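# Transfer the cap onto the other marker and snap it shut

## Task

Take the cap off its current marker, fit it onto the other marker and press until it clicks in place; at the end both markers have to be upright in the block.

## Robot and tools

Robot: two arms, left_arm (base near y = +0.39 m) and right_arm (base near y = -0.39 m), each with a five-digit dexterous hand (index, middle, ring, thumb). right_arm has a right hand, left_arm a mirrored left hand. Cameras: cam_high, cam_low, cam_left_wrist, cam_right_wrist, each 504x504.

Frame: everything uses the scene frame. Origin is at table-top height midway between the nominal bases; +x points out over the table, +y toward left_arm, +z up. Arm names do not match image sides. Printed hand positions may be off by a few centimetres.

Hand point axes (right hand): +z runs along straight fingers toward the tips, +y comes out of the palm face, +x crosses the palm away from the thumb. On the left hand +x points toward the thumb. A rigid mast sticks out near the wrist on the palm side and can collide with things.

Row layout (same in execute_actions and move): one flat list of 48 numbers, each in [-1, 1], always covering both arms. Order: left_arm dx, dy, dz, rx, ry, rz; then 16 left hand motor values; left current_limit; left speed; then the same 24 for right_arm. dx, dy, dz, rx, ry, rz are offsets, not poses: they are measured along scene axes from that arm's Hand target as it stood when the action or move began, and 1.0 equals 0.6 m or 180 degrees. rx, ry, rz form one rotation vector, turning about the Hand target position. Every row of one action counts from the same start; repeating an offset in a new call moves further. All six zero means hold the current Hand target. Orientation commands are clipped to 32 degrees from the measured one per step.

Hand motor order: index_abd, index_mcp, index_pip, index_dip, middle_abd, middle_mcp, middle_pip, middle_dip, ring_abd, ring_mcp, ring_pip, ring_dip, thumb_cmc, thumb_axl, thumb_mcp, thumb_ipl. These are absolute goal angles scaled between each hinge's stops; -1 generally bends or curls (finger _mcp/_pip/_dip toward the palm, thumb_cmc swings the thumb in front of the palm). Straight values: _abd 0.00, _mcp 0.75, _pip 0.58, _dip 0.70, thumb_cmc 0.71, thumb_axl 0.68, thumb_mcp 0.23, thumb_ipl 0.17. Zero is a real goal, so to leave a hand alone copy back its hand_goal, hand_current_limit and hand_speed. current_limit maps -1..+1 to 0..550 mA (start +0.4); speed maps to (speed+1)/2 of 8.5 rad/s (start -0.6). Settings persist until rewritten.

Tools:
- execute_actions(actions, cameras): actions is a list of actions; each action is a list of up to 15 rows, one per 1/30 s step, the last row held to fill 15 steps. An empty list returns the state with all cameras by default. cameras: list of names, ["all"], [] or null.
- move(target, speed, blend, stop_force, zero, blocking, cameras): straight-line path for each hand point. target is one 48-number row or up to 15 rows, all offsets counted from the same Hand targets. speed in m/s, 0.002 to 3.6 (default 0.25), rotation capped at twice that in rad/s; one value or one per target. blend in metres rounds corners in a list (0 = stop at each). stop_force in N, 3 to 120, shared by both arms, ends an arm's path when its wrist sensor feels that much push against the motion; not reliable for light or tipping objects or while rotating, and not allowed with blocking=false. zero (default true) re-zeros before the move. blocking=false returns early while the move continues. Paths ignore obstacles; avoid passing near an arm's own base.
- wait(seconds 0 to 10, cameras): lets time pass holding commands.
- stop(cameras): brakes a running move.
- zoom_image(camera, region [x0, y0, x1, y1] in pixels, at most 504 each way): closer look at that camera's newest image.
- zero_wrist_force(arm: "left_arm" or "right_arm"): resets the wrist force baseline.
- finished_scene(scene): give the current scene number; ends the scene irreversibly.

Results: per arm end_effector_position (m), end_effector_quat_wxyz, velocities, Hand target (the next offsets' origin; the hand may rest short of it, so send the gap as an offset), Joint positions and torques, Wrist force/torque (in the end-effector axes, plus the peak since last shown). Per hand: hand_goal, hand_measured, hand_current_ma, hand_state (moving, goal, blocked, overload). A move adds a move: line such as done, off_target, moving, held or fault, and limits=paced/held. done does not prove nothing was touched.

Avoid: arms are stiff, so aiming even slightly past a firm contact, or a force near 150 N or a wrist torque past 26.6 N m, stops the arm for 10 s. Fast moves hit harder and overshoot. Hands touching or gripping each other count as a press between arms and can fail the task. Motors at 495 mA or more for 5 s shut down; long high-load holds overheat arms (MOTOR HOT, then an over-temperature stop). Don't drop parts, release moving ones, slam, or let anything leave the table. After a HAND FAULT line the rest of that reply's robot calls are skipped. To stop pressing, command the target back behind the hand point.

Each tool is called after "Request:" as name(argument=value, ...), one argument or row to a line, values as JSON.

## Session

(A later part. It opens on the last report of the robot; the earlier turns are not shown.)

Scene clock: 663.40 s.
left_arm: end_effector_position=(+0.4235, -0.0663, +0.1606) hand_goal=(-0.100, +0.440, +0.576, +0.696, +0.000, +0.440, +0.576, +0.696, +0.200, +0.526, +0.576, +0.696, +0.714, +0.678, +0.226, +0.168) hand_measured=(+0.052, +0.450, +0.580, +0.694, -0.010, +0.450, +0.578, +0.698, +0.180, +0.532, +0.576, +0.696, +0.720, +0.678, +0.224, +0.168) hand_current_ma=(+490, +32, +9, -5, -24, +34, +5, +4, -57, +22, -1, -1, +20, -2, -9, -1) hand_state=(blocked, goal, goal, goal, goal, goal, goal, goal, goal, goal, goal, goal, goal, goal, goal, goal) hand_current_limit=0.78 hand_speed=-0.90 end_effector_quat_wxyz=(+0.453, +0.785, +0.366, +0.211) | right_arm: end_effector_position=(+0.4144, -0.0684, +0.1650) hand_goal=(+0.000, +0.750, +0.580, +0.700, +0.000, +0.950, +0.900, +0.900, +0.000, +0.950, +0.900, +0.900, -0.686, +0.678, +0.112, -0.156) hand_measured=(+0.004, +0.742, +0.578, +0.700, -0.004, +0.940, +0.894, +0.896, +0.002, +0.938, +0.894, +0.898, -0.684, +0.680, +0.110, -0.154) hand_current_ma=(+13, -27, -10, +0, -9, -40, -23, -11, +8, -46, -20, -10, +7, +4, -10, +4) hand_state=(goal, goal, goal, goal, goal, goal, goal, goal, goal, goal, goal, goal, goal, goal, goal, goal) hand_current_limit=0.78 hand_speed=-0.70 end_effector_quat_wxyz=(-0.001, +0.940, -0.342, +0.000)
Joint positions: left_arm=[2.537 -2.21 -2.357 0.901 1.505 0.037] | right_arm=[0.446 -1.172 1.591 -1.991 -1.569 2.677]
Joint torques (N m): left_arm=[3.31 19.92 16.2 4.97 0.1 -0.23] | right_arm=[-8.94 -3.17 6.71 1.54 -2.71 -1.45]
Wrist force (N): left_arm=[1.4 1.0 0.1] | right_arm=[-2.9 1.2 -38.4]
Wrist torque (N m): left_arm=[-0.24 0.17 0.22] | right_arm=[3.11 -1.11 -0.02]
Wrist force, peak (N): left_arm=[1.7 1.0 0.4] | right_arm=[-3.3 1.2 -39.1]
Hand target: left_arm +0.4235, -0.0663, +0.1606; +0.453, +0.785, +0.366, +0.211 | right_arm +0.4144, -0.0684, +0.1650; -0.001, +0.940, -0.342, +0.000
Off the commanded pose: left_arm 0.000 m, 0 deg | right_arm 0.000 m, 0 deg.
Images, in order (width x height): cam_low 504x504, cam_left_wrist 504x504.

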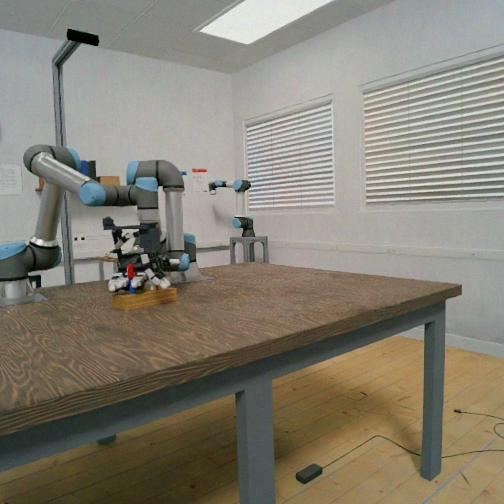

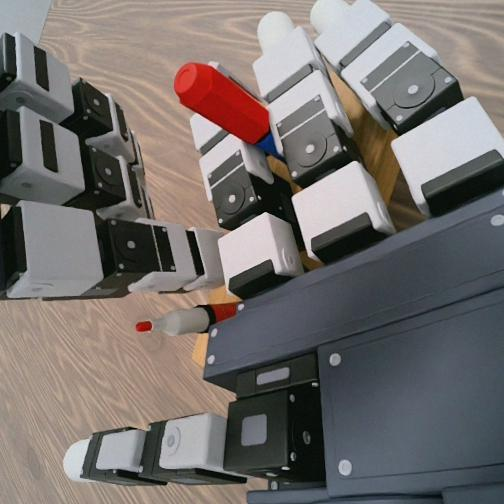

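Request:
execute_actions(
  actions=[
    [[0,0,0,0,0,0,-0.1,0.44,0.576,0.696,-0.06,0.44,0.576,0.696,0.1,0.525,0.576,0.696,0.714,0.678,0.226,0.168,0.78,-0.9,0,0,0,0,0,0,0,0.75,0.58,0.7,0,0.95,0.9,0.9,0,0.95,0.9,0.9,-0.686,0.677,0.112,-0.157,0.78,-0.7]],
  ],
  cameras=["cam_low","cam_left_wrist"],
)

Request:
zoom_image(
  camera="cam_low",
  region=[90, 240, 170, 310],
)

Request:
zoom_image(
  camera="cam_left_wrist",
  region=[150, 50, 350, 250],
)

Scene clock: 664.77 s.
left_arm: end_effector_position=(+0.4235, -0.0663, +0.1606) hand_goal=(-0.100, +0.440, +0.576, +0.696, -0.060, +0.440, +0.576, +0.696, +0.100, +0.526, +0.576, +0.696, +0.714, +0.678, +0.226, +0.168) hand_measured=(+0.010, +0.448, +0.580, +0.694, -0.070, +0.454, +0.578, +0.698, +0.102, +0.534, +0.576, +0.696, +0.720, +0.678, +0.224, +0.168) hand_current_ma=(+411, +24, +9, -5, -30, +50, +5, +4, +7, +24, +0, -1, +20, -2, -9, -1) hand_state=(blocked, goal, goal, goal, goal, goal, goal, goal, goal, goal, goal, goal, goal, goal, goal, goal) hand_current_limit=0.78 hand_speed=-0.90 end_effector_quat_wxyz=(+0.453, +0.785, +0.366, +0.211) | right_arm: end_effector_position=(+0.4144, -0.0684, +0.1650) hand_goal=(+0.000, +0.750, +0.580, +0.700, +0.000, +0.950, +0.900, +0.900, +0.000, +0.950, +0.900, +0.900, -0.686, +0.678, +0.112, -0.156) hand_measured=(+0.004, +0.742, +0.578, +0.700, -0.004, +0.940, +0.894, +0.896, +0.002, +0.938, +0.894, +0.898, -0.684, +0.680, +0.110, -0.154) hand_current_ma=(+13, -27, -10, +0, -9, -40, -23, -11, +8, -46, -20, -10, +7, +4, -10, +4) hand_state=(goal, goal, goal, goal, goal, goal, goal, goal, goal, goal, goal, goal, goal, goal, goal, goal) hand_current_limit=0.78 hand_speed=-0.70 end_effector_quat_wxyz=(-0.001, +0.940, -0.342, +0.000)
Joint positions: left_arm=[2.537 -2.21 -2.357 0.901 1.505 0.037] | right_arm=[0.446 -1.172 1.591 -1.991 -1.569 2.677]
Joint torques (N m): left_arm=[3.01 20.36 15.51 4.68 -0.37 -0.06] | right_arm=[-8.78 -3.16 7.53 1.83 -2.73 -1.47]
Wrist force (N): left_arm=[4.8 0.3 -0.9] | right_arm=[-3.1 1.5 -38.6]
Wrist torque (N m): left_arm=[-0.15 0.35 0.38] | right_arm=[3.17 -1.09 -0.02]
Wrist force, peak (N): left_arm=[5.2 0.2 -0.9] | right_arm=[-2.8 1.3 -39.1]
Hand target: left_arm +0.4235, -0.0663, +0.1606; +0.453, +0.785, +0.366, +0.211 | right_arm +0.4144, -0.0684, +0.1650; -0.001, +0.940, -0.342, +0.000
Off the commanded pose: left_arm 0.000 m, 0 deg | right_arm 0.000 m, 0 deg.
Images, in order (width x height): cam_low 504x504, cam_left_wrist 504x504.

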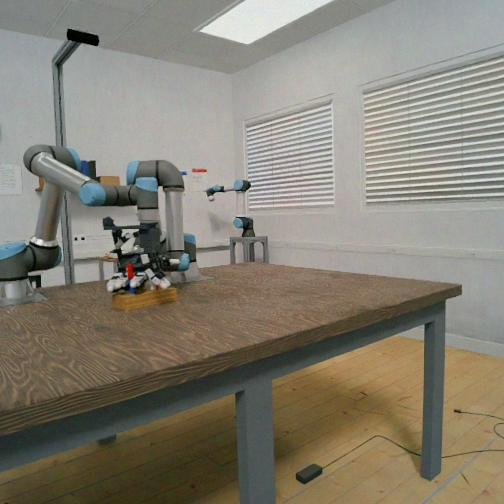

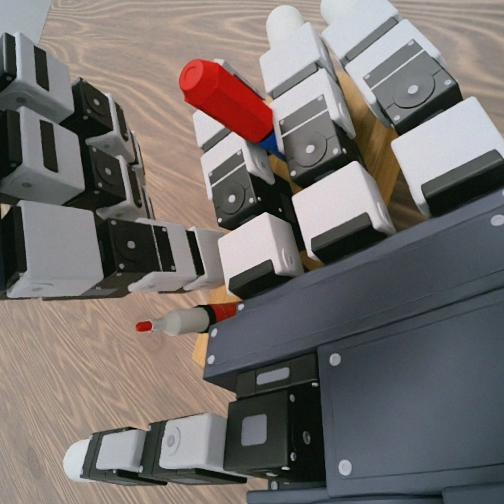

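Scaled by 6.300.

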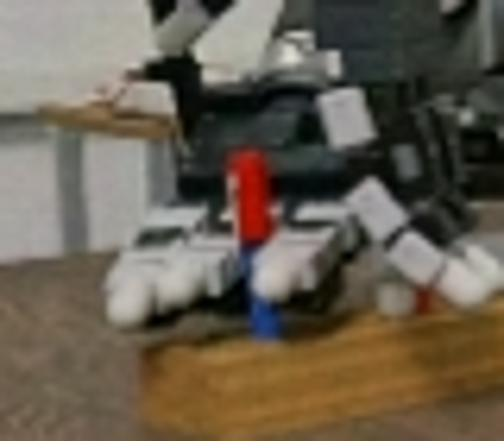

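Scaled by 2.520.

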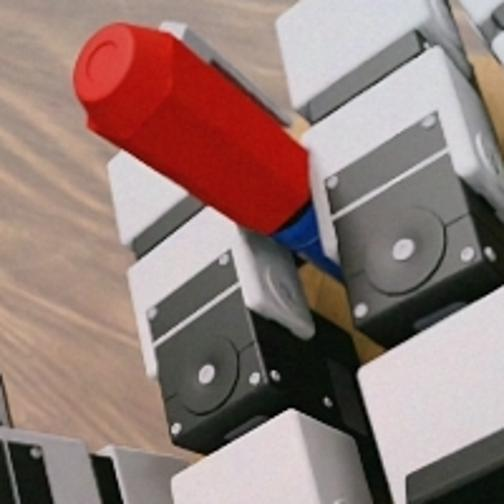

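Request:
execute_actions(
  actions=[
    [[0,0,0,0,0,0,-0.3,0.44,0.576,0.696,-0.12,0.44,0.576,0.696,0.0,0.525,0.576,0.696,0.714,0.678,0.226,0.168,0.78,-0.9,0,0,0,0,0,0,0,0.75,0.58,0.7,0,0.95,0.9,0.9,0,0.95,0.9,0.9,-0.686,0.677,0.112,-0.157,0.78,-0.7]],
  ],
  cameras=["cam_low","cam_left_wrist"],
)

Request:
zoom_image(
  camera="cam_low",
  region=[90, 240, 170, 310],
)

Request:
zoom_image(
  camera="cam_left_wrist",
  region=[150, 50, 350, 250],
)

Scene clock: 666.13 s.
left_arm: end_effector_position=(+0.4235, -0.0663, +0.1606) hand_goal=(-0.300, +0.440, +0.576, +0.696, -0.120, +0.440, +0.576, +0.696, +0.000, +0.526, +0.576, +0.696, +0.714, +0.678, +0.226, +0.168) hand_measured=(-0.016, +0.448, +0.580, +0.694, -0.118, +0.456, +0.578, +0.698, +0.004, +0.534, +0.576, +0.696, +0.720, +0.678, +0.224, +0.168) hand_current_ma=(+490, +23, +9, -5, +3, +60, +5, +4, +8, +24, +0, -1, +20, -2, -9, -1) hand_state=(blocked, goal, goal, goal, goal, goal, goal, goal, goal, goal, goal, goal, goal, goal, goal, goal) hand_current_limit=0.78 hand_speed=-0.90 end_effector_quat_wxyz=(+0.453, +0.785, +0.366, +0.211) | right_arm: end_effector_position=(+0.4144, -0.0684, +0.1650) hand_goal=(+0.000, +0.750, +0.580, +0.700, +0.000, +0.950, +0.900, +0.900, +0.000, +0.950, +0.900, +0.900, -0.686, +0.678, +0.112, -0.156) hand_measured=(+0.004, +0.742, +0.578, +0.700, -0.004, +0.940, +0.894, +0.896, +0.002, +0.938, +0.894, +0.898, -0.684, +0.680, +0.110, -0.154) hand_current_ma=(+13, -27, -10, +0, -9, -40, -23, -11, +8, -46, -20, -10, +7, +4, -10, +4) hand_state=(goal, goal, goal, goal, goal, goal, goal, goal, goal, goal, goal, goal, goal, goal, goal, goal) hand_current_limit=0.78 hand_speed=-0.70 end_effector_quat_wxyz=(-0.001, +0.940, -0.342, +0.000)
Joint positions: left_arm=[2.537 -2.21 -2.357 0.901 1.505 0.037] | right_arm=[0.446 -1.172 1.591 -1.991 -1.569 2.677]
Joint torques (N m): left_arm=[0.48 21.27 16.25 4.54 -1.31 0.06] | right_arm=[-8.36 -2.92 6.61 1.91 -2.69 -1.27]
Wrist force (N): left_arm=[8.5 0.4 -0.7] | right_arm=[-2.8 1.2 -38.9]
Wrist torque (N m): left_arm=[-0.16 0.52 0.59] | right_arm=[3.16 -1.12 0.00]
Wrist force, peak (N): left_arm=[8.7 0.3 -0.9] | right_arm=[-2.8 1.6 -39.0]
Hand target: left_arm +0.4235, -0.0663, +0.1606; +0.453, +0.785, +0.366, +0.211 | right_arm +0.4144, -0.0684, +0.1650; -0.001, +0.940, -0.342, +0.000
Off the commanded pose: left_arm 0.000 m, 0 deg | right_arm 0.000 m, 0 deg.
Images, in order (width x height): cam_low 504x504, cam_left_wrist 504x504.

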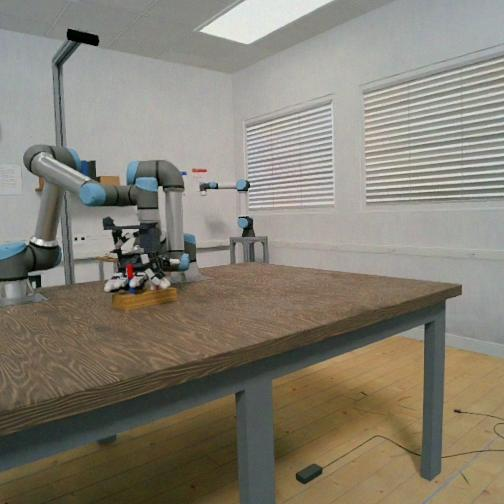

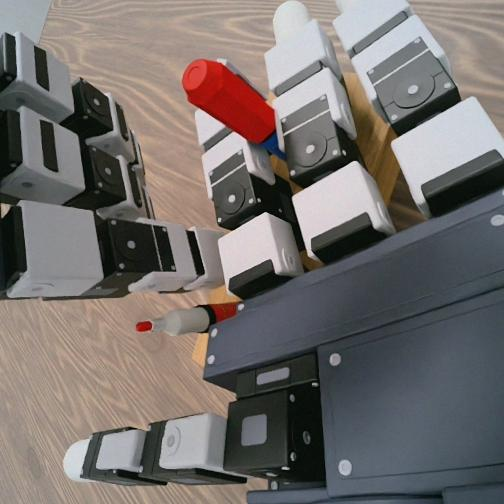

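Scaled by 6.300.

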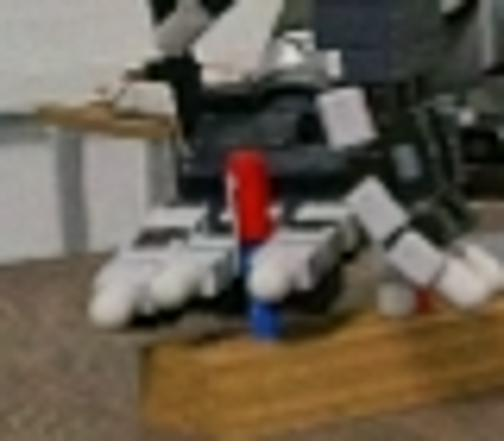

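Scaled by 2.520.

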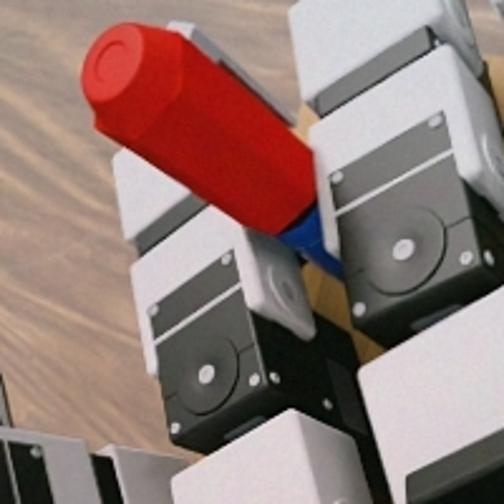

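Request:
move(
  target=[-0.0032,-0.0038,0,0,0,0,-0.3,0.44,0.576,0.696,-0.12,0.44,0.576,0.696,0.0,0.525,0.576,0.696,0.714,0.678,0.226,0.168,0.78,-0.9,0,0,0,0,0,0,0,0.75,0.58,0.7,0,0.95,0.9,0.9,0,0.95,0.9,0.9,-0.686,0.677,0.112,-0.157,0.78,-0.7],
  speed=0.01,
  cameras=["cam_low","cam_left_wrist"],
)

Request:
zoom_image(
  camera="cam_low",
  region=[90, 240, 170, 310],
)

Scene clock: 667.67 s.
left_arm: end_effector_position=(+0.4216, -0.0686, +0.1606) hand_goal=(-0.300, +0.440, +0.576, +0.696, -0.120, +0.440, +0.576, +0.696, +0.000, +0.526, +0.576, +0.696, +0.714, +0.678, +0.226, +0.168) hand_measured=(+0.024, +0.446, +0.580, +0.694, -0.118, +0.458, +0.578, +0.698, +0.004, +0.534, +0.576, +0.696, +0.720, +0.678, +0.224, +0.168) hand_current_ma=(+489, +18, +9, -5, +3, +63, +5, +4, +8, +24, +0, -1, +20, -2, -9, -1) hand_state=(blocked, goal, goal, goal, goal, goal, goal, goal, goal, goal, goal, goal, goal, goal, goal, goal) hand_current_limit=0.78 hand_speed=-0.90 end_effector_quat_wxyz=(+0.453, +0.785, +0.366, +0.211) | right_arm: end_effector_position=(+0.4144, -0.0684, +0.1650) hand_goal=(+0.000, +0.750, +0.580, +0.700, +0.000, +0.950, +0.900, +0.900, +0.000, +0.950, +0.900, +0.900, -0.686, +0.678, +0.112, -0.156) hand_measured=(+0.004, +0.742, +0.578, +0.700, -0.004, +0.940, +0.894, +0.896, +0.002, +0.938, +0.894, +0.898, -0.684, +0.680, +0.110, -0.154) hand_current_ma=(+13, -27, -10, +0, -9, -40, -23, -11, +8, -46, -20, -10, +7, +4, -10, +4) hand_state=(goal, goal, goal, goal, goal, goal, goal, goal, goal, goal, goal, goal, goal, goal, goal, goal) hand_current_limit=0.78 hand_speed=-0.70 end_effector_quat_wxyz=(-0.001, +0.940, -0.342, +0.000)
Joint positions: left_arm=[2.529 -2.211 -2.355 0.899 1.512 0.033] | right_arm=[0.446 -1.172 1.591 -1.991 -1.569 2.677]
Joint torques (N m): left_arm=[-18.65 19.62 17.01 0.27 -4.02 -0.63] | right_arm=[-8.76 -3.96 6.51 2.38 -2.8 -1.38]
Wrist force (N): left_arm=[20.3 0.1 -3.8] | right_arm=[-3.1 1.2 -38.4]
Wrist torque (N m): left_arm=[-0.01 1.15 1.24] | right_arm=[3.12 -1.09 -0.03]
Wrist force, peak (N): left_arm=[20.6 0.1 -3.3] | right_arm=[-3.0 1.6 -38.9]
Hand target: left_arm +0.4216, -0.0686, +0.1606; +0.453, +0.785, +0.366, +0.211 | right_arm +0.4144, -0.0684, +0.1650; -0.001, +0.940, -0.342, +0.000
Off the commanded pose: left_arm 0.000 m, 0 deg | right_arm 0.000 m, 0 deg.
move: done
Images, in order (width x height): cam_low 504x504, cam_left_wrist 504x504.

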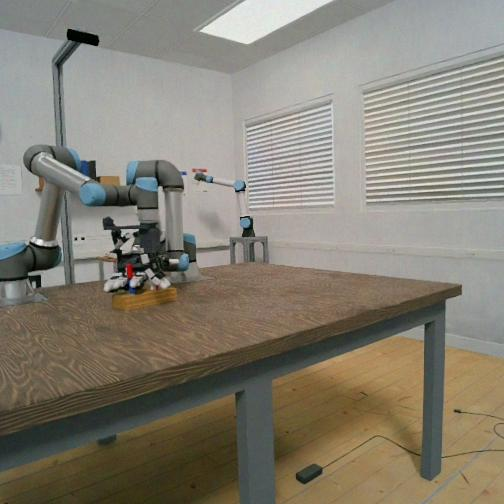

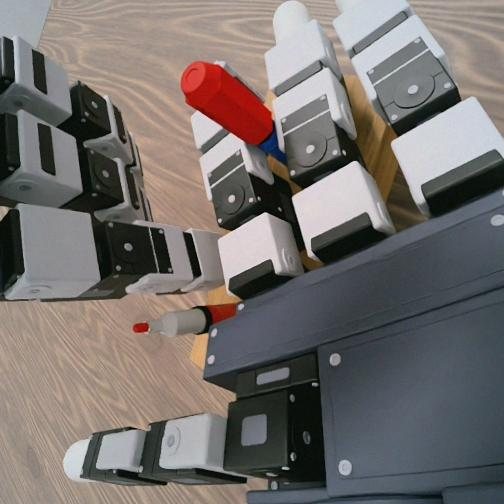

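Scaled by 6.300.

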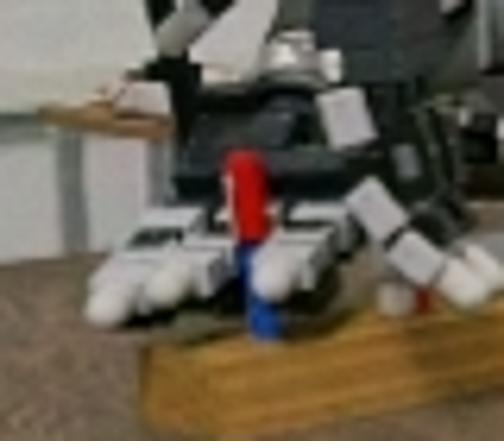

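Request:
execute_actions(
  actions=[
    [[0,0,0,0,0,0,-0.3,0.44,0.576,0.696,-0.06,0.44,0.576,0.696,0.06,0.525,0.576,0.696,0.714,0.678,0.226,0.168,0.78,-0.9,0,0,0,0,0,0,0,0.75,0.58,0.7,0,0.95,0.9,0.9,0,0.95,0.9,0.9,-0.686,0.677,0.112,-0.157,0.78,-0.7]],
  ],
)

Request:
move(
  target=[0,0,0.0033,0,0,0,-0.3,0.44,0.576,0.696,-0.06,0.44,0.576,0.696,0.06,0.525,0.576,0.696,0.714,0.678,0.226,0.168,0.78,-0.9,0,0,0,0,0,0,0,0.75,0.58,0.7,0,0.95,0.9,0.9,0,0.95,0.9,0.9,-0.686,0.677,0.112,-0.157,0.78,-0.7],
  speed=0.01,
  cameras=["cam_low"],
)

Request:
zoom_image(
  camera="cam_low",
  region=[90, 240, 170, 310],
)

Request:
move(
  target=[0,0,0.0033,0,0,0,-0.3,0.44,0.576,0.696,-0.06,0.44,0.576,0.696,0.06,0.525,0.576,0.696,0.714,0.678,0.226,0.168,0.78,-0.9,0,0,0,0,0,0,0,0.75,0.58,0.7,0,0.95,0.9,0.9,0,0.95,0.9,0.9,-0.686,0.677,0.112,-0.157,0.78,-0.7],
  speed=0.01,
  cameras=["cam_low","cam_left_wrist"],
)

Request:
zoom_image(
  camera="cam_low",
  region=[90, 240, 170, 310],
)

Request:
zoom_image(
  camera="cam_left_wrist",
  region=[150, 50, 350, 250],
)

Scene clock: 669.73 s.
left_arm: end_effector_position=(+0.4216, -0.0686, +0.1606) hand_goal=(-0.300, +0.440, +0.576, +0.696, -0.060, +0.440, +0.576, +0.696, +0.060, +0.526, +0.576, +0.696, +0.714, +0.678, +0.226, +0.168) hand_measured=(+0.024, +0.446, +0.580, +0.694, -0.066, +0.458, +0.578, +0.698, +0.056, +0.534, +0.576, +0.696, +0.720, +0.678, +0.224, +0.168) hand_current_ma=(+489, +18, +9, -5, -15, +63, +5, +4, -8, +24, +0, -1, +20, -2, -9, -1) hand_state=(blocked, goal, goal, goal, goal, goal, goal, goal, goal, goal, goal, goal, goal, goal, goal, goal) hand_current_limit=0.78 hand_speed=-0.90 end_effector_quat_wxyz=(+0.453, +0.785, +0.366, +0.211) | right_arm: end_effector_position=(+0.4144, -0.0684, +0.1650) hand_goal=(+0.000, +0.750, +0.580, +0.700, +0.000, +0.950, +0.900, +0.900, +0.000, +0.950, +0.900, +0.900, -0.686, +0.678, +0.112, -0.156) hand_measured=(+0.004, +0.742, +0.578, +0.700, -0.004, +0.940, +0.894, +0.896, +0.002, +0.938, +0.894, +0.898, -0.684, +0.680, +0.110, -0.154) hand_current_ma=(+13, -27, -10, +0, -9, -40, -23, -11, +8, -46, -20, -10, +7, +4, -10, +4) hand_state=(goal, goal, goal, goal, goal, goal, goal, goal, goal, goal, goal, goal, goal, goal, goal, goal) hand_current_limit=0.78 hand_speed=-0.70 end_effector_quat_wxyz=(-0.001, +0.940, -0.342, +0.000)
Joint positions: left_arm=[2.529 -2.211 -2.355 0.899 1.512 0.033] | right_arm=[0.446 -1.172 1.591 -1.991 -1.569 2.677]
Joint torques (N m): left_arm=[-17.9 19.61 16.83 0.61 -4.12 -0.73] | right_arm=[-9.27 -3 6.8 2.75 -2.57 -1.33]
Wrist force (N): left_arm=[20.1 0.0 -3.8] | right_arm=[-3.0 1.0 -39.1]
Wrist torque (N m): left_arm=[0.03 1.11 1.23] | right_arm=[3.15 -1.08 -0.03]
Wrist force, peak (N): left_arm=[20.5 0.4 -4.2] | right_arm=[-3.0 1.0 -39.1]
Hand target: left_arm +0.4216, -0.0686, +0.1606; +0.453, +0.785, +0.366, +0.211 | right_arm +0.4144, -0.0684, +0.1650; -0.001, +0.940, -0.342, +0.000
Off the commanded pose: left_arm 0.000 m, 0 deg | right_arm 0.000 m, 0 deg.

Scene clock: 670.43 s.
left_arm: end_effector_position=(+0.4216, -0.0686, +0.1625) hand_goal=(-0.300, +0.440, +0.576, +0.696, -0.060, +0.440, +0.576, +0.696, +0.060, +0.526, +0.576, +0.696, +0.714, +0.678, +0.226, +0.168) hand_measured=(+0.026, +0.462, +0.580, +0.694, -0.066, +0.472, +0.580, +0.698, +0.056, +0.534, +0.576, +0.696, +0.720, +0.678, +0.224, +0.168) hand_current_ma=(+489, +88, +12, -5, -14, +126, +12, +4, -8, +24, +0, -1, +20, -2, -9, -1) hand_state=(blocked, blocked, goal, goal, goal, blocked, goal, goal, goal, goal, goal, goal, goal, goal, goal, goal) hand_current_limit=0.78 hand_speed=-0.90 end_effector_quat_wxyz=(+0.453, +0.785, +0.366, +0.211) | right_arm: end_effector_position=(+0.4144, -0.0684, +0.1650) hand_goal=(+0.000, +0.750, +0.580, +0.700, +0.000, +0.950, +0.900, +0.900, +0.000, +0.950, +0.900, +0.900, -0.686, +0.678, +0.112, -0.156) hand_measured=(+0.004, +0.742, +0.578, +0.700, -0.004, +0.940, +0.894, +0.896, +0.002, +0.938, +0.894, +0.898, -0.684, +0.680, +0.110, -0.154) hand_current_ma=(+13, -27, -10, +0, -9, -40, -23, -11, +8, -46, -20, -10, +7, +4, -10, +4) hand_state=(goal, goal, goal, goal, goal, goal, goal, goal, goal, goal, goal, goal, goal, goal, goal, goal) hand_current_limit=0.78 hand_speed=-0.70 end_effector_quat_wxyz=(-0.001, +0.940, -0.342, +0.000)
Joint positions: left_arm=[2.529 -2.204 -2.356 0.894 1.512 0.033] | right_arm=[0.446 -1.172 1.591 -1.991 -1.569 2.677]
Joint torques (N m): left_arm=[-16.62 43.53 -0.53 1.31 -4.09 -0.76] | right_arm=[-8.88 -2.68 7.46 2.88 -2.57 -1.52]
Wrist force (N): left_arm=[18.0 -3.4 0.1] | right_arm=[-2.9 1.3 -38.5]
Wrist torque (N m): left_arm=[-0.15 1.02 1.18] | right_arm=[3.12 -1.11 -0.01]
Wrist force, peak (N): left_arm=[20.3 -0.8 -3.4] | right_arm=[-2.8 1.3 -38.9]
Hand target: left_arm +0.4216, -0.0686, +0.1626; +0.453, +0.785, +0.366, +0.211 | right_arm +0.4144, -0.0684, +0.1650; -0.001, +0.940, -0.342, +0.000
Off the commanded pose: left_arm 0.000 m, 0 deg | right_arm 0.000 m, 0 deg.
move: done
Images, in order (width x height): cam_low 504x504.

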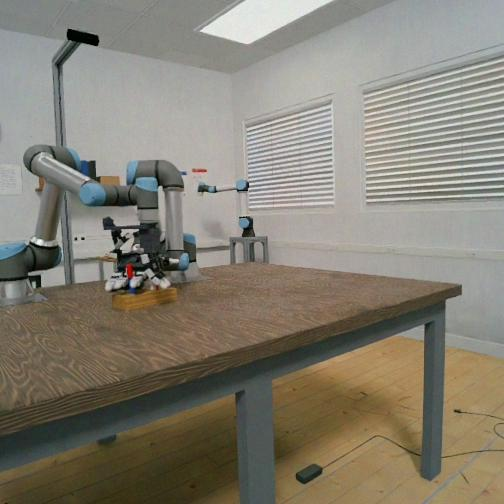

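Scaled by 6.300.

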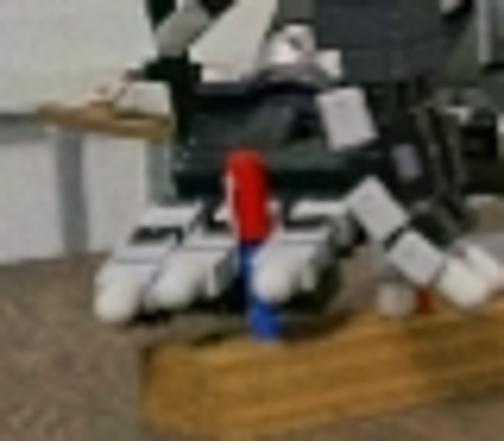

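Scene clock: 671.13 s.
left_arm: end_effector_position=(+0.4216, -0.0686, +0.1645) hand_goal=(-0.300, +0.440, +0.576, +0.696, -0.060, +0.440, +0.576, +0.696, +0.060, +0.526, +0.576, +0.696, +0.714, +0.678, +0.226, +0.168) hand_measured=(+0.030, +0.482, +0.582, +0.694, -0.068, +0.488, +0.584, +0.698, +0.056, +0.534, +0.576, +0.696, +0.720, +0.678, +0.224, +0.168) hand_current_ma=(+489, +172, +15, -5, -21, +199, +23, +4, -8, +24, +0, -1, +20, -2, -9, -1) hand_state=(blocked, blocked, goal, goal, goal, blocked, goal, goal, goal, goal, goal, goal, goal, goal, goal, goal) hand_current_limit=0.78 hand_speed=-0.90 end_effector_quat_wxyz=(+0.453, +0.785, +0.366, +0.211) | right_arm: end_effector_position=(+0.4144, -0.0684, +0.1650) hand_goal=(+0.000, +0.750, +0.580, +0.700, +0.000, +0.950, +0.900, +0.900, +0.000, +0.950, +0.900, +0.900, -0.686, +0.678, +0.112, -0.156) hand_measured=(+0.004, +0.742, +0.578, +0.700, -0.004, +0.940, +0.894, +0.896, +0.002, +0.938, +0.894, +0.898, -0.684, +0.680, +0.110, -0.154) hand_current_ma=(+13, -27, -10, +0, -9, -40, -23, -11, +8, -46, -20, -10, +7, +4, -10, +4) hand_state=(goal, goal, goal, goal, goal, goal, goal, goal, goal, goal, goal, goal, goal, goal, goal, goal) hand_current_limit=0.78 hand_speed=-0.70 end_effector_quat_wxyz=(-0.001, +0.940, -0.342, +0.000)
Joint positions: left_arm=[2.529 -2.198 -2.356 0.888 1.512 0.033] | right_arm=[0.446 -1.172 1.591 -1.991 -1.569 2.677]
Joint torques (N m): left_arm=[-15.73 44.47 0.51 2.61 -4.18 -0.46] | right_arm=[-8.51 -2.89 7.34 2.74 -2.75 -1.46]
Wrist force (N): left_arm=[15.8 -6.2 3.0] | right_arm=[-2.9 1.5 -39.0]
Wrist torque (N m): left_arm=[-0.28 0.89 1.10] | right_arm=[3.19 -1.12 -0.01]
Wrist force, peak (N): left_arm=[18.1 -3.4 0.3] | right_arm=[-3.0 1.2 -39.1]
Hand target: left_arm +0.4216, -0.0686, +0.1645; +0.453, +0.785, +0.366, +0.211 | right_arm +0.4144, -0.0684, +0.1650; -0.001, +0.940, -0.342, +0.000
Off the commanded pose: left_arm 0.000 m, 0 deg | right_arm 0.000 m, 0 deg.
move: done
Images, in order (width x height): cam_low 504x504, cam_left_wrist 504x504.

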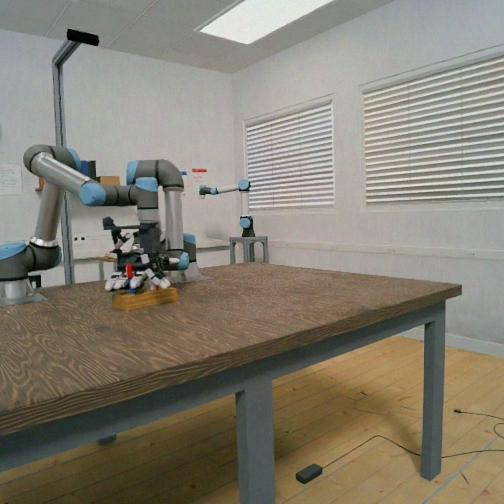

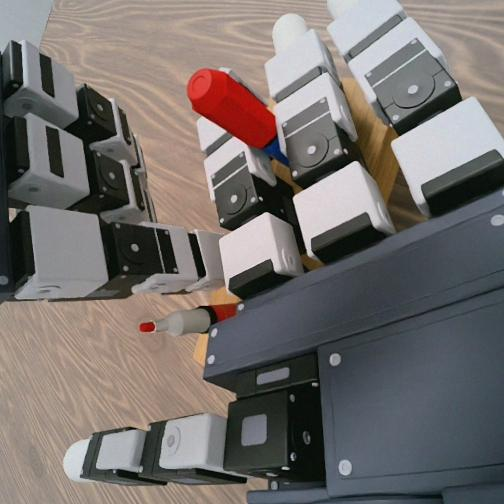

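Scaled by 6.300.

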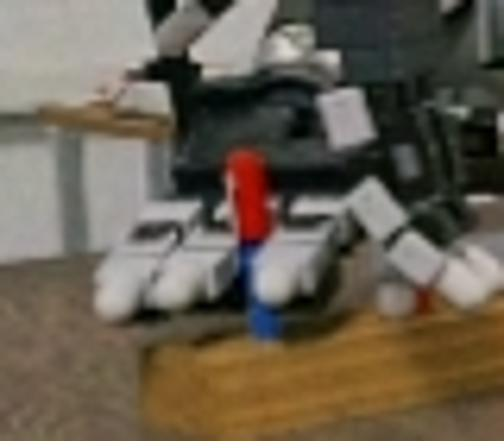

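Scaled by 2.520.

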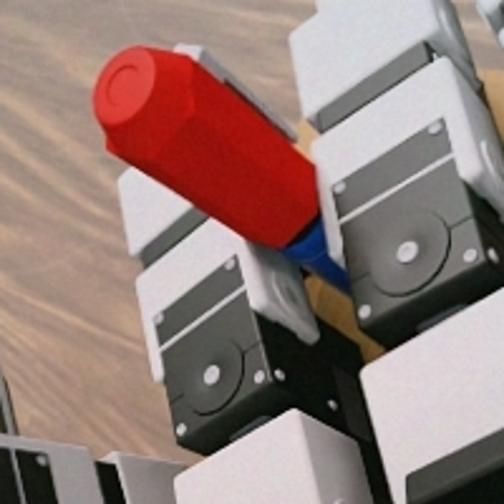

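Request:
move(
  target=[-0.0011,-0.0013,0.0033,0,0,0,-0.3,0.44,0.576,0.696,-0.06,0.44,0.576,0.696,0.06,0.525,0.576,0.696,0.714,0.678,0.226,0.168,0.78,-0.9,0,0,0,0,0,0,0,0.75,0.58,0.7,0,0.95,0.9,0.9,0,0.95,0.9,0.9,-0.686,0.677,0.112,-0.157,0.78,-0.7],
  speed=0.01,
  cameras=["cam_low"],
)

Request:
zoom_image(
  camera="cam_low",
  region=[90, 240, 170, 310],
)

Request:
move(
  target=[-0.0011,-0.0013,0.0033,0,0,0,-0.3,0.44,0.576,0.696,-0.06,0.44,0.576,0.696,0.06,0.525,0.576,0.696,0.714,0.678,0.226,0.168,0.78,-0.9,0,0,0,0,0,0,0,0.75,0.58,0.7,0,0.95,0.9,0.9,0,0.95,0.9,0.9,-0.686,0.677,0.112,-0.157,0.78,-0.7],
  speed=0.01,
  cameras=["cam_low","cam_left_wrist"],
)

Request:
zoom_image(
  camera="cam_low",
  region=[90, 240, 170, 310],
)

Request:
zoom_image(
  camera="cam_left_wrist",
  region=[150, 50, 350, 250],
)

Scene clock: 673.13 s.
left_arm: end_effector_position=(+0.4209, -0.0693, +0.1665) hand_goal=(-0.300, +0.440, +0.576, +0.696, -0.060, +0.440, +0.576, +0.696, +0.060, +0.526, +0.576, +0.696, +0.714, +0.678, +0.226, +0.168) hand_measured=(+0.058, +0.500, +0.584, +0.694, -0.076, +0.474, +0.586, +0.698, +0.056, +0.534, +0.576, +0.696, +0.720, +0.678, +0.224, +0.168) hand_current_ma=(+489, +260, +23, -5, -44, +137, +31, +4, -8, +24, +0, -1, +20, -2, -9, -1) hand_state=(blocked, blocked, goal, goal, goal, blocked, goal, goal, goal, goal, goal, goal, goal, goal, goal, goal) hand_current_limit=0.78 hand_speed=-0.90 end_effector_quat_wxyz=(+0.453, +0.785, +0.366, +0.211) | right_arm: end_effector_position=(+0.4144, -0.0684, +0.1650) hand_goal=(+0.000, +0.750, +0.580, +0.700, +0.000, +0.950, +0.900, +0.900, +0.000, +0.950, +0.900, +0.900, -0.686, +0.678, +0.112, -0.156) hand_measured=(+0.004, +0.742, +0.578, +0.700, -0.004, +0.940, +0.894, +0.896, +0.002, +0.938, +0.894, +0.898, -0.684, +0.680, +0.110, -0.154) hand_current_ma=(+13, -27, -10, +0, -9, -40, -23, -11, +8, -46, -20, -10, +7, +4, -10, +4) hand_state=(goal, goal, goal, goal, goal, goal, goal, goal, goal, goal, goal, goal, goal, goal, goal, goal) hand_current_limit=0.78 hand_speed=-0.70 end_effector_quat_wxyz=(-0.001, +0.940, -0.342, +0.000)
Joint positions: left_arm=[2.526 -2.191 -2.356 0.882 1.515 0.031] | right_arm=[0.446 -1.172 1.591 -1.991 -1.569 2.677]
Joint torques (N m): left_arm=[-16.02 42.49 11.78 2.32 -2.88 -0.78] | right_arm=[-9 -3.81 7.3 2.61 -2.52 -1.39]
Wrist force (N): left_arm=[16.3 -4.6 2.5] | right_arm=[-3.0 1.0 -38.4]
Wrist torque (N m): left_arm=[-0.30 0.90 1.10] | right_arm=[3.08 -1.10 -0.02]
Wrist force, peak (N): left_arm=[16.2 -7.0 3.3] | right_arm=[-2.8 1.4 -39.1]
Hand target: left_arm +0.4209, -0.0694, +0.1665; +0.453, +0.785, +0.366, +0.211 | right_arm +0.4144, -0.0684, +0.1650; -0.001, +0.940, -0.342, +0.000
Off the commanded pose: left_arm 0.000 m, 0 deg | right_arm 0.000 m, 0 deg.
move: done
Images, in order (width x height): cam_low 504x504.

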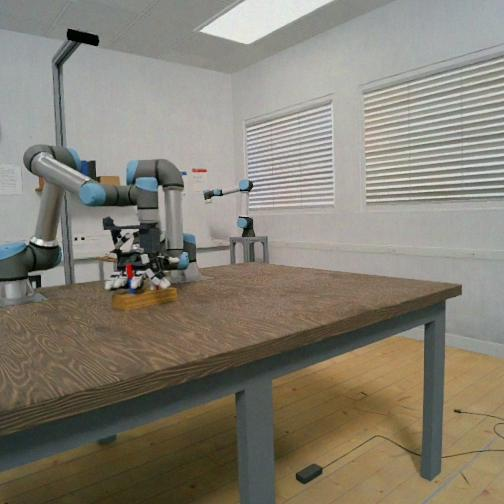

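Scaled by 6.300.

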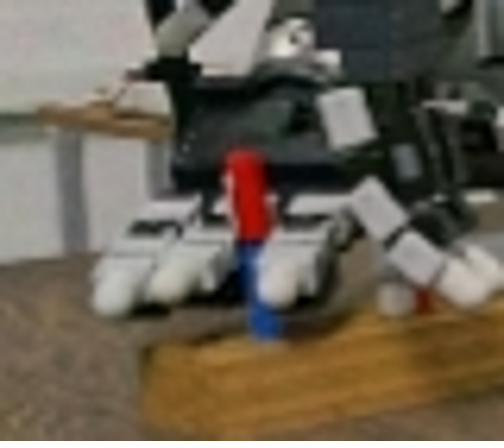

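Scene clock: 673.87 s.
left_arm: end_effector_position=(+0.4203, -0.0701, +0.1685) hand_goal=(-0.300, +0.440, +0.576, +0.696, -0.060, +0.440, +0.576, +0.696, +0.060, +0.526, +0.576, +0.696, +0.714, +0.678, +0.226, +0.168) hand_measured=(+0.084, +0.518, +0.586, +0.694, -0.072, +0.466, +0.586, +0.698, +0.056, +0.534, +0.576, +0.696, +0.720, +0.678, +0.224, +0.168) hand_current_ma=(+489, +345, +28, -5, -34, +100, +28, +4, -8, +24, +0, -1, +20, -2, -9, -1) hand_state=(blocked, blocked, goal, goal, goal, blocked, goal, goal, goal, goal, goal, goal, goal, goal, goal, goal) hand_current_limit=0.78 hand_speed=-0.90 end_effector_quat_wxyz=(+0.453, +0.785, +0.366, +0.211) | right_arm: end_effector_position=(+0.4144, -0.0684, +0.1650) hand_goal=(+0.000, +0.750, +0.580, +0.700, +0.000, +0.950, +0.900, +0.900, +0.000, +0.950, +0.900, +0.900, -0.686, +0.678, +0.112, -0.156) hand_measured=(+0.004, +0.742, +0.578, +0.700, -0.004, +0.940, +0.894, +0.896, +0.002, +0.938, +0.894, +0.898, -0.684, +0.680, +0.110, -0.154) hand_current_ma=(+13, -27, -10, +0, -9, -40, -23, -11, +8, -46, -20, -10, +7, +4, -10, +4) hand_state=(goal, goal, goal, goal, goal, goal, goal, goal, goal, goal, goal, goal, goal, goal, goal, goal) hand_current_limit=0.78 hand_speed=-0.70 end_effector_quat_wxyz=(-0.001, +0.940, -0.342, +0.000)
Joint positions: left_arm=[2.524 -2.185 -2.356 0.875 1.517 0.03] | right_arm=[0.446 -1.172 1.591 -1.991 -1.569 2.677]
Joint torques (N m): left_arm=[-15.82 45.12 17.36 2.26 -3 -0.66] | right_arm=[-8.71 -3.66 7.08 2.7 -2.48 -1.37]
Wrist force (N): left_arm=[17.2 -5.5 3.1] | right_arm=[-3.1 1.4 -38.6]
Wrist torque (N m): left_arm=[-0.28 0.93 1.13] | right_arm=[3.15 -1.09 -0.03]
Wrist force, peak (N): left_arm=[17.3 -5.5 2.9] | right_arm=[-3.1 1.3 -39.2]
Hand target: left_arm +0.4203, -0.0702, +0.1685; +0.453, +0.785, +0.366, +0.211 | right_arm +0.4144, -0.0684, +0.1650; -0.001, +0.940, -0.342, +0.000
Off the commanded pose: left_arm 0.000 m, 0 deg | right_arm 0.000 m, 0 deg.
move: done
Images, in order (width x height): cam_low 504x504, cam_left_wrist 504x504.

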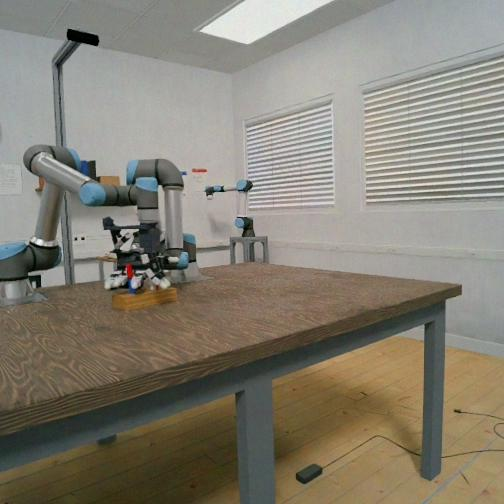

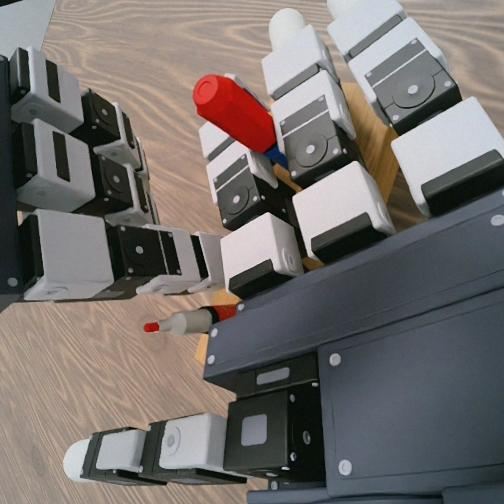

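Scaled by 6.300.

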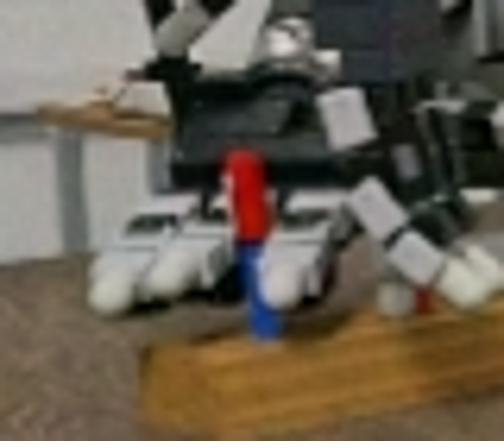

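Scaled by 2.520.

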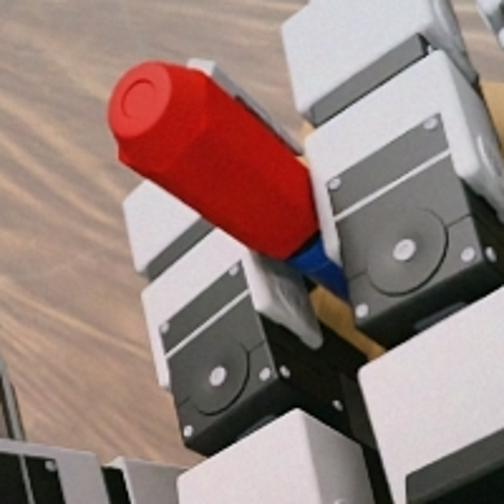

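Request:
move(
  target=[0,0,-0.0135,0,0,0,-0.3,0.44,0.576,0.696,-0.06,0.44,0.576,0.696,0.06,0.525,0.576,0.696,0.714,0.678,0.226,0.168,0.78,-0.9,0,0,0,0,0,0,0,0.75,0.58,0.7,0,0.95,0.9,0.9,0,0.95,0.9,0.9,-0.686,0.677,0.112,-0.157,0.78,-0.7],
  speed=0.012,
  cameras=["cam_low"],
)

Request:
zoom_image(
  camera="cam_low",
  region=[90, 240, 170, 310],
)

Request:
execute_actions(
  actions=[
    [[0,0,0,0,0,0,-0.3,0.44,0.576,0.696,0.02,0.44,0.576,0.696,0.12,0.525,0.576,0.696,0.714,0.678,0.226,0.168,0.78,-0.9,0,0,0,0,0,0,0,0.75,0.58,0.7,0,0.95,0.9,0.9,0,0.95,0.9,0.9,-0.686,0.677,0.112,-0.157,0.78,-0.7]],
  ],
  cameras=["cam_low","cam_left_wrist"],
)

Request:
zoom_image(
  camera="cam_low",
  region=[90, 240, 170, 310],
)

Request:
zoom_image(
  camera="cam_left_wrist",
  region=[150, 50, 350, 250],
)

Scene clock: 676.33 s.
left_arm: end_effector_position=(+0.4203, -0.0702, +0.1605) hand_goal=(-0.300, +0.440, +0.576, +0.696, -0.060, +0.440, +0.576, +0.696, +0.060, +0.526, +0.576, +0.696, +0.714, +0.678, +0.226, +0.168) hand_measured=(+0.086, +0.440, +0.586, +0.694, -0.064, +0.462, +0.584, +0.698, +0.056, +0.534, +0.576, +0.696, +0.720, +0.678, +0.224, +0.168) hand_current_ma=(+489, -2, +28, -5, -8, +80, +23, +4, -8, +24, +0, -1, +20, -2, -9, -1) hand_state=(blocked, goal, goal, goal, goal, blocked, goal, goal, goal, goal, goal, goal, goal, goal, goal, goal) hand_current_limit=0.78 hand_speed=-0.90 end_effector_quat_wxyz=(+0.453, +0.785, +0.366, +0.211) | right_arm: end_effector_position=(+0.4144, -0.0684, +0.1650) hand_goal=(+0.000, +0.750, +0.580, +0.700, +0.000, +0.950, +0.900, +0.900, +0.000, +0.950, +0.900, +0.900, -0.686, +0.678, +0.112, -0.156) hand_measured=(+0.004, +0.742, +0.578, +0.700, -0.004, +0.940, +0.894, +0.896, +0.002, +0.938, +0.894, +0.898, -0.684, +0.680, +0.110, -0.154) hand_current_ma=(+13, -27, -10, +0, -9, -40, -23, -11, +8, -46, -20, -10, +7, +4, -10, +4) hand_state=(goal, goal, goal, goal, goal, goal, goal, goal, goal, goal, goal, goal, goal, goal, goal, goal) hand_current_limit=0.78 hand_speed=-0.70 end_effector_quat_wxyz=(-0.001, +0.940, -0.342, +0.000)
Joint positions: left_arm=[2.524 -2.211 -2.353 0.898 1.517 0.03] | right_arm=[0.446 -1.172 1.591 -1.991 -1.569 2.677]
Joint torques (N m): left_arm=[-16.46 18.8 17.07 4.66 -4.86 -0.64] | right_arm=[-8.5 -3.91 5.98 2.61 -2.53 -1.46]
Wrist force (N): left_arm=[20.7 0.0 -5.4] | right_arm=[-2.8 1.3 -38.5]
Wrist torque (N m): left_arm=[0.09 1.17 1.26] | right_arm=[3.14 -1.12 0.00]
Wrist force, peak (N): left_arm=[20.7 0.0 -5.4] | right_arm=[-3.0 1.2 -39.0]
Hand target: left_arm +0.4203, -0.0702, +0.1604; +0.453, +0.785, +0.366, +0.211 | right_arm +0.4144, -0.0684, +0.1650; -0.001, +0.940, -0.342, +0.000
Off the commanded pose: left_arm 0.000 m, 0 deg | right_arm 0.000 m, 0 deg.
move: done
Images, in order (width x height): cam_low 504x504.

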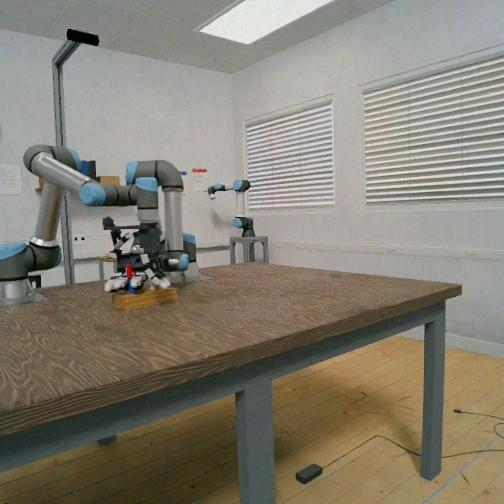

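Scaled by 6.300.

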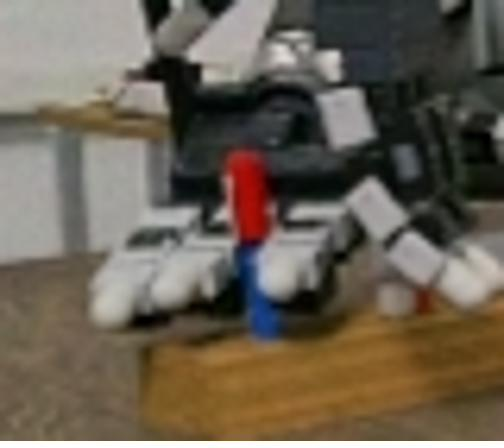

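Scene clock: 677.03 s.
left_arm: end_effector_position=(+0.4203, -0.0702, +0.1604) hand_goal=(-0.300, +0.440, +0.576, +0.696, +0.020, +0.440, +0.576, +0.696, +0.120, +0.526, +0.576, +0.696, +0.714, +0.678, +0.226, +0.168) hand_measured=(+0.086, +0.438, +0.586, +0.694, +0.012, +0.462, +0.584, +0.698, +0.116, +0.534, +0.576, +0.696, +0.720, +0.678, +0.224, +0.168) hand_current_ma=(+490, -4, +28, -5, -22, +80, +23, +4, -8, +24, +0, -1, +20, -2, -9, -1) hand_state=(blocked, goal, goal, goal, goal, blocked, goal, goal, goal, goal, goal, goal, goal, goal, goal, goal) hand_current_limit=0.78 hand_speed=-0.90 end_effector_quat_wxyz=(+0.453, +0.785, +0.366, +0.211) | right_arm: end_effector_position=(+0.4144, -0.0684, +0.1650) hand_goal=(+0.000, +0.750, +0.580, +0.700, +0.000, +0.950, +0.900, +0.900, +0.000, +0.950, +0.900, +0.900, -0.686, +0.678, +0.112, -0.156) hand_measured=(+0.004, +0.742, +0.578, +0.700, -0.004, +0.940, +0.894, +0.896, +0.002, +0.938, +0.894, +0.898, -0.684, +0.680, +0.110, -0.154) hand_current_ma=(+13, -27, -10, +0, -9, -40, -23, -11, +8, -46, -20, -10, +7, +4, -10, +4) hand_state=(goal, goal, goal, goal, goal, goal, goal, goal, goal, goal, goal, goal, goal, goal, goal, goal) hand_current_limit=0.78 hand_speed=-0.70 end_effector_quat_wxyz=(-0.001, +0.940, -0.342, +0.000)
Joint positions: left_arm=[2.524 -2.211 -2.353 0.899 1.517 0.03] | right_arm=[0.446 -1.172 1.591 -1.991 -1.569 2.677]
Joint torques (N m): left_arm=[-16.64 18.56 16.6 4.59 -6.4 -0.5] | right_arm=[-9.45 -2.99 6.18 2.74 -2.44 -1.38]
Wrist force (N): left_arm=[20.4 0.2 -5.5] | right_arm=[-2.8 1.3 -38.5]
Wrist torque (N m): left_arm=[0.11 1.13 1.24] | right_arm=[3.14 -1.13 0.00]
Wrist force, peak (N): left_arm=[20.8 0.0 -5.7] | right_arm=[-2.7 1.4 -39.2]
Hand target: left_arm +0.4203, -0.0702, +0.1604; +0.453, +0.785, +0.366, +0.211 | right_arm +0.4144, -0.0684, +0.1650; -0.001, +0.940, -0.342, +0.000
Off the commanded pose: left_arm 0.000 m, 0 deg | right_arm 0.000 m, 0 deg.
Images, in order (width x height): cam_low 504x504, cam_left_wrist 504x504.

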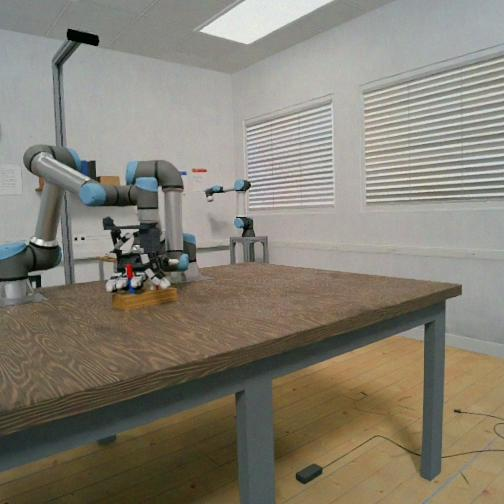

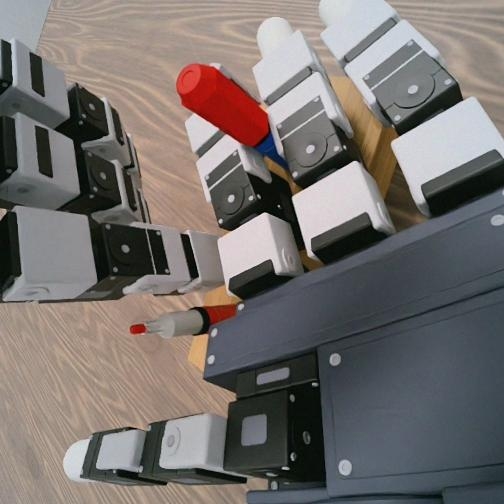

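Scaled by 6.300.

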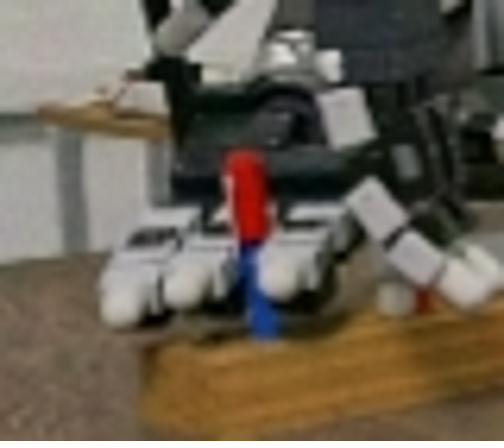

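Scaled by 2.520.

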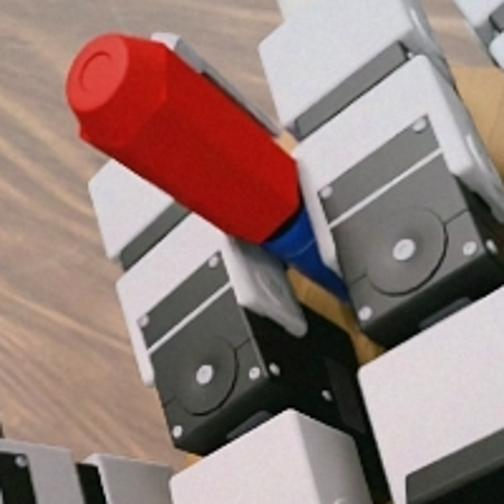

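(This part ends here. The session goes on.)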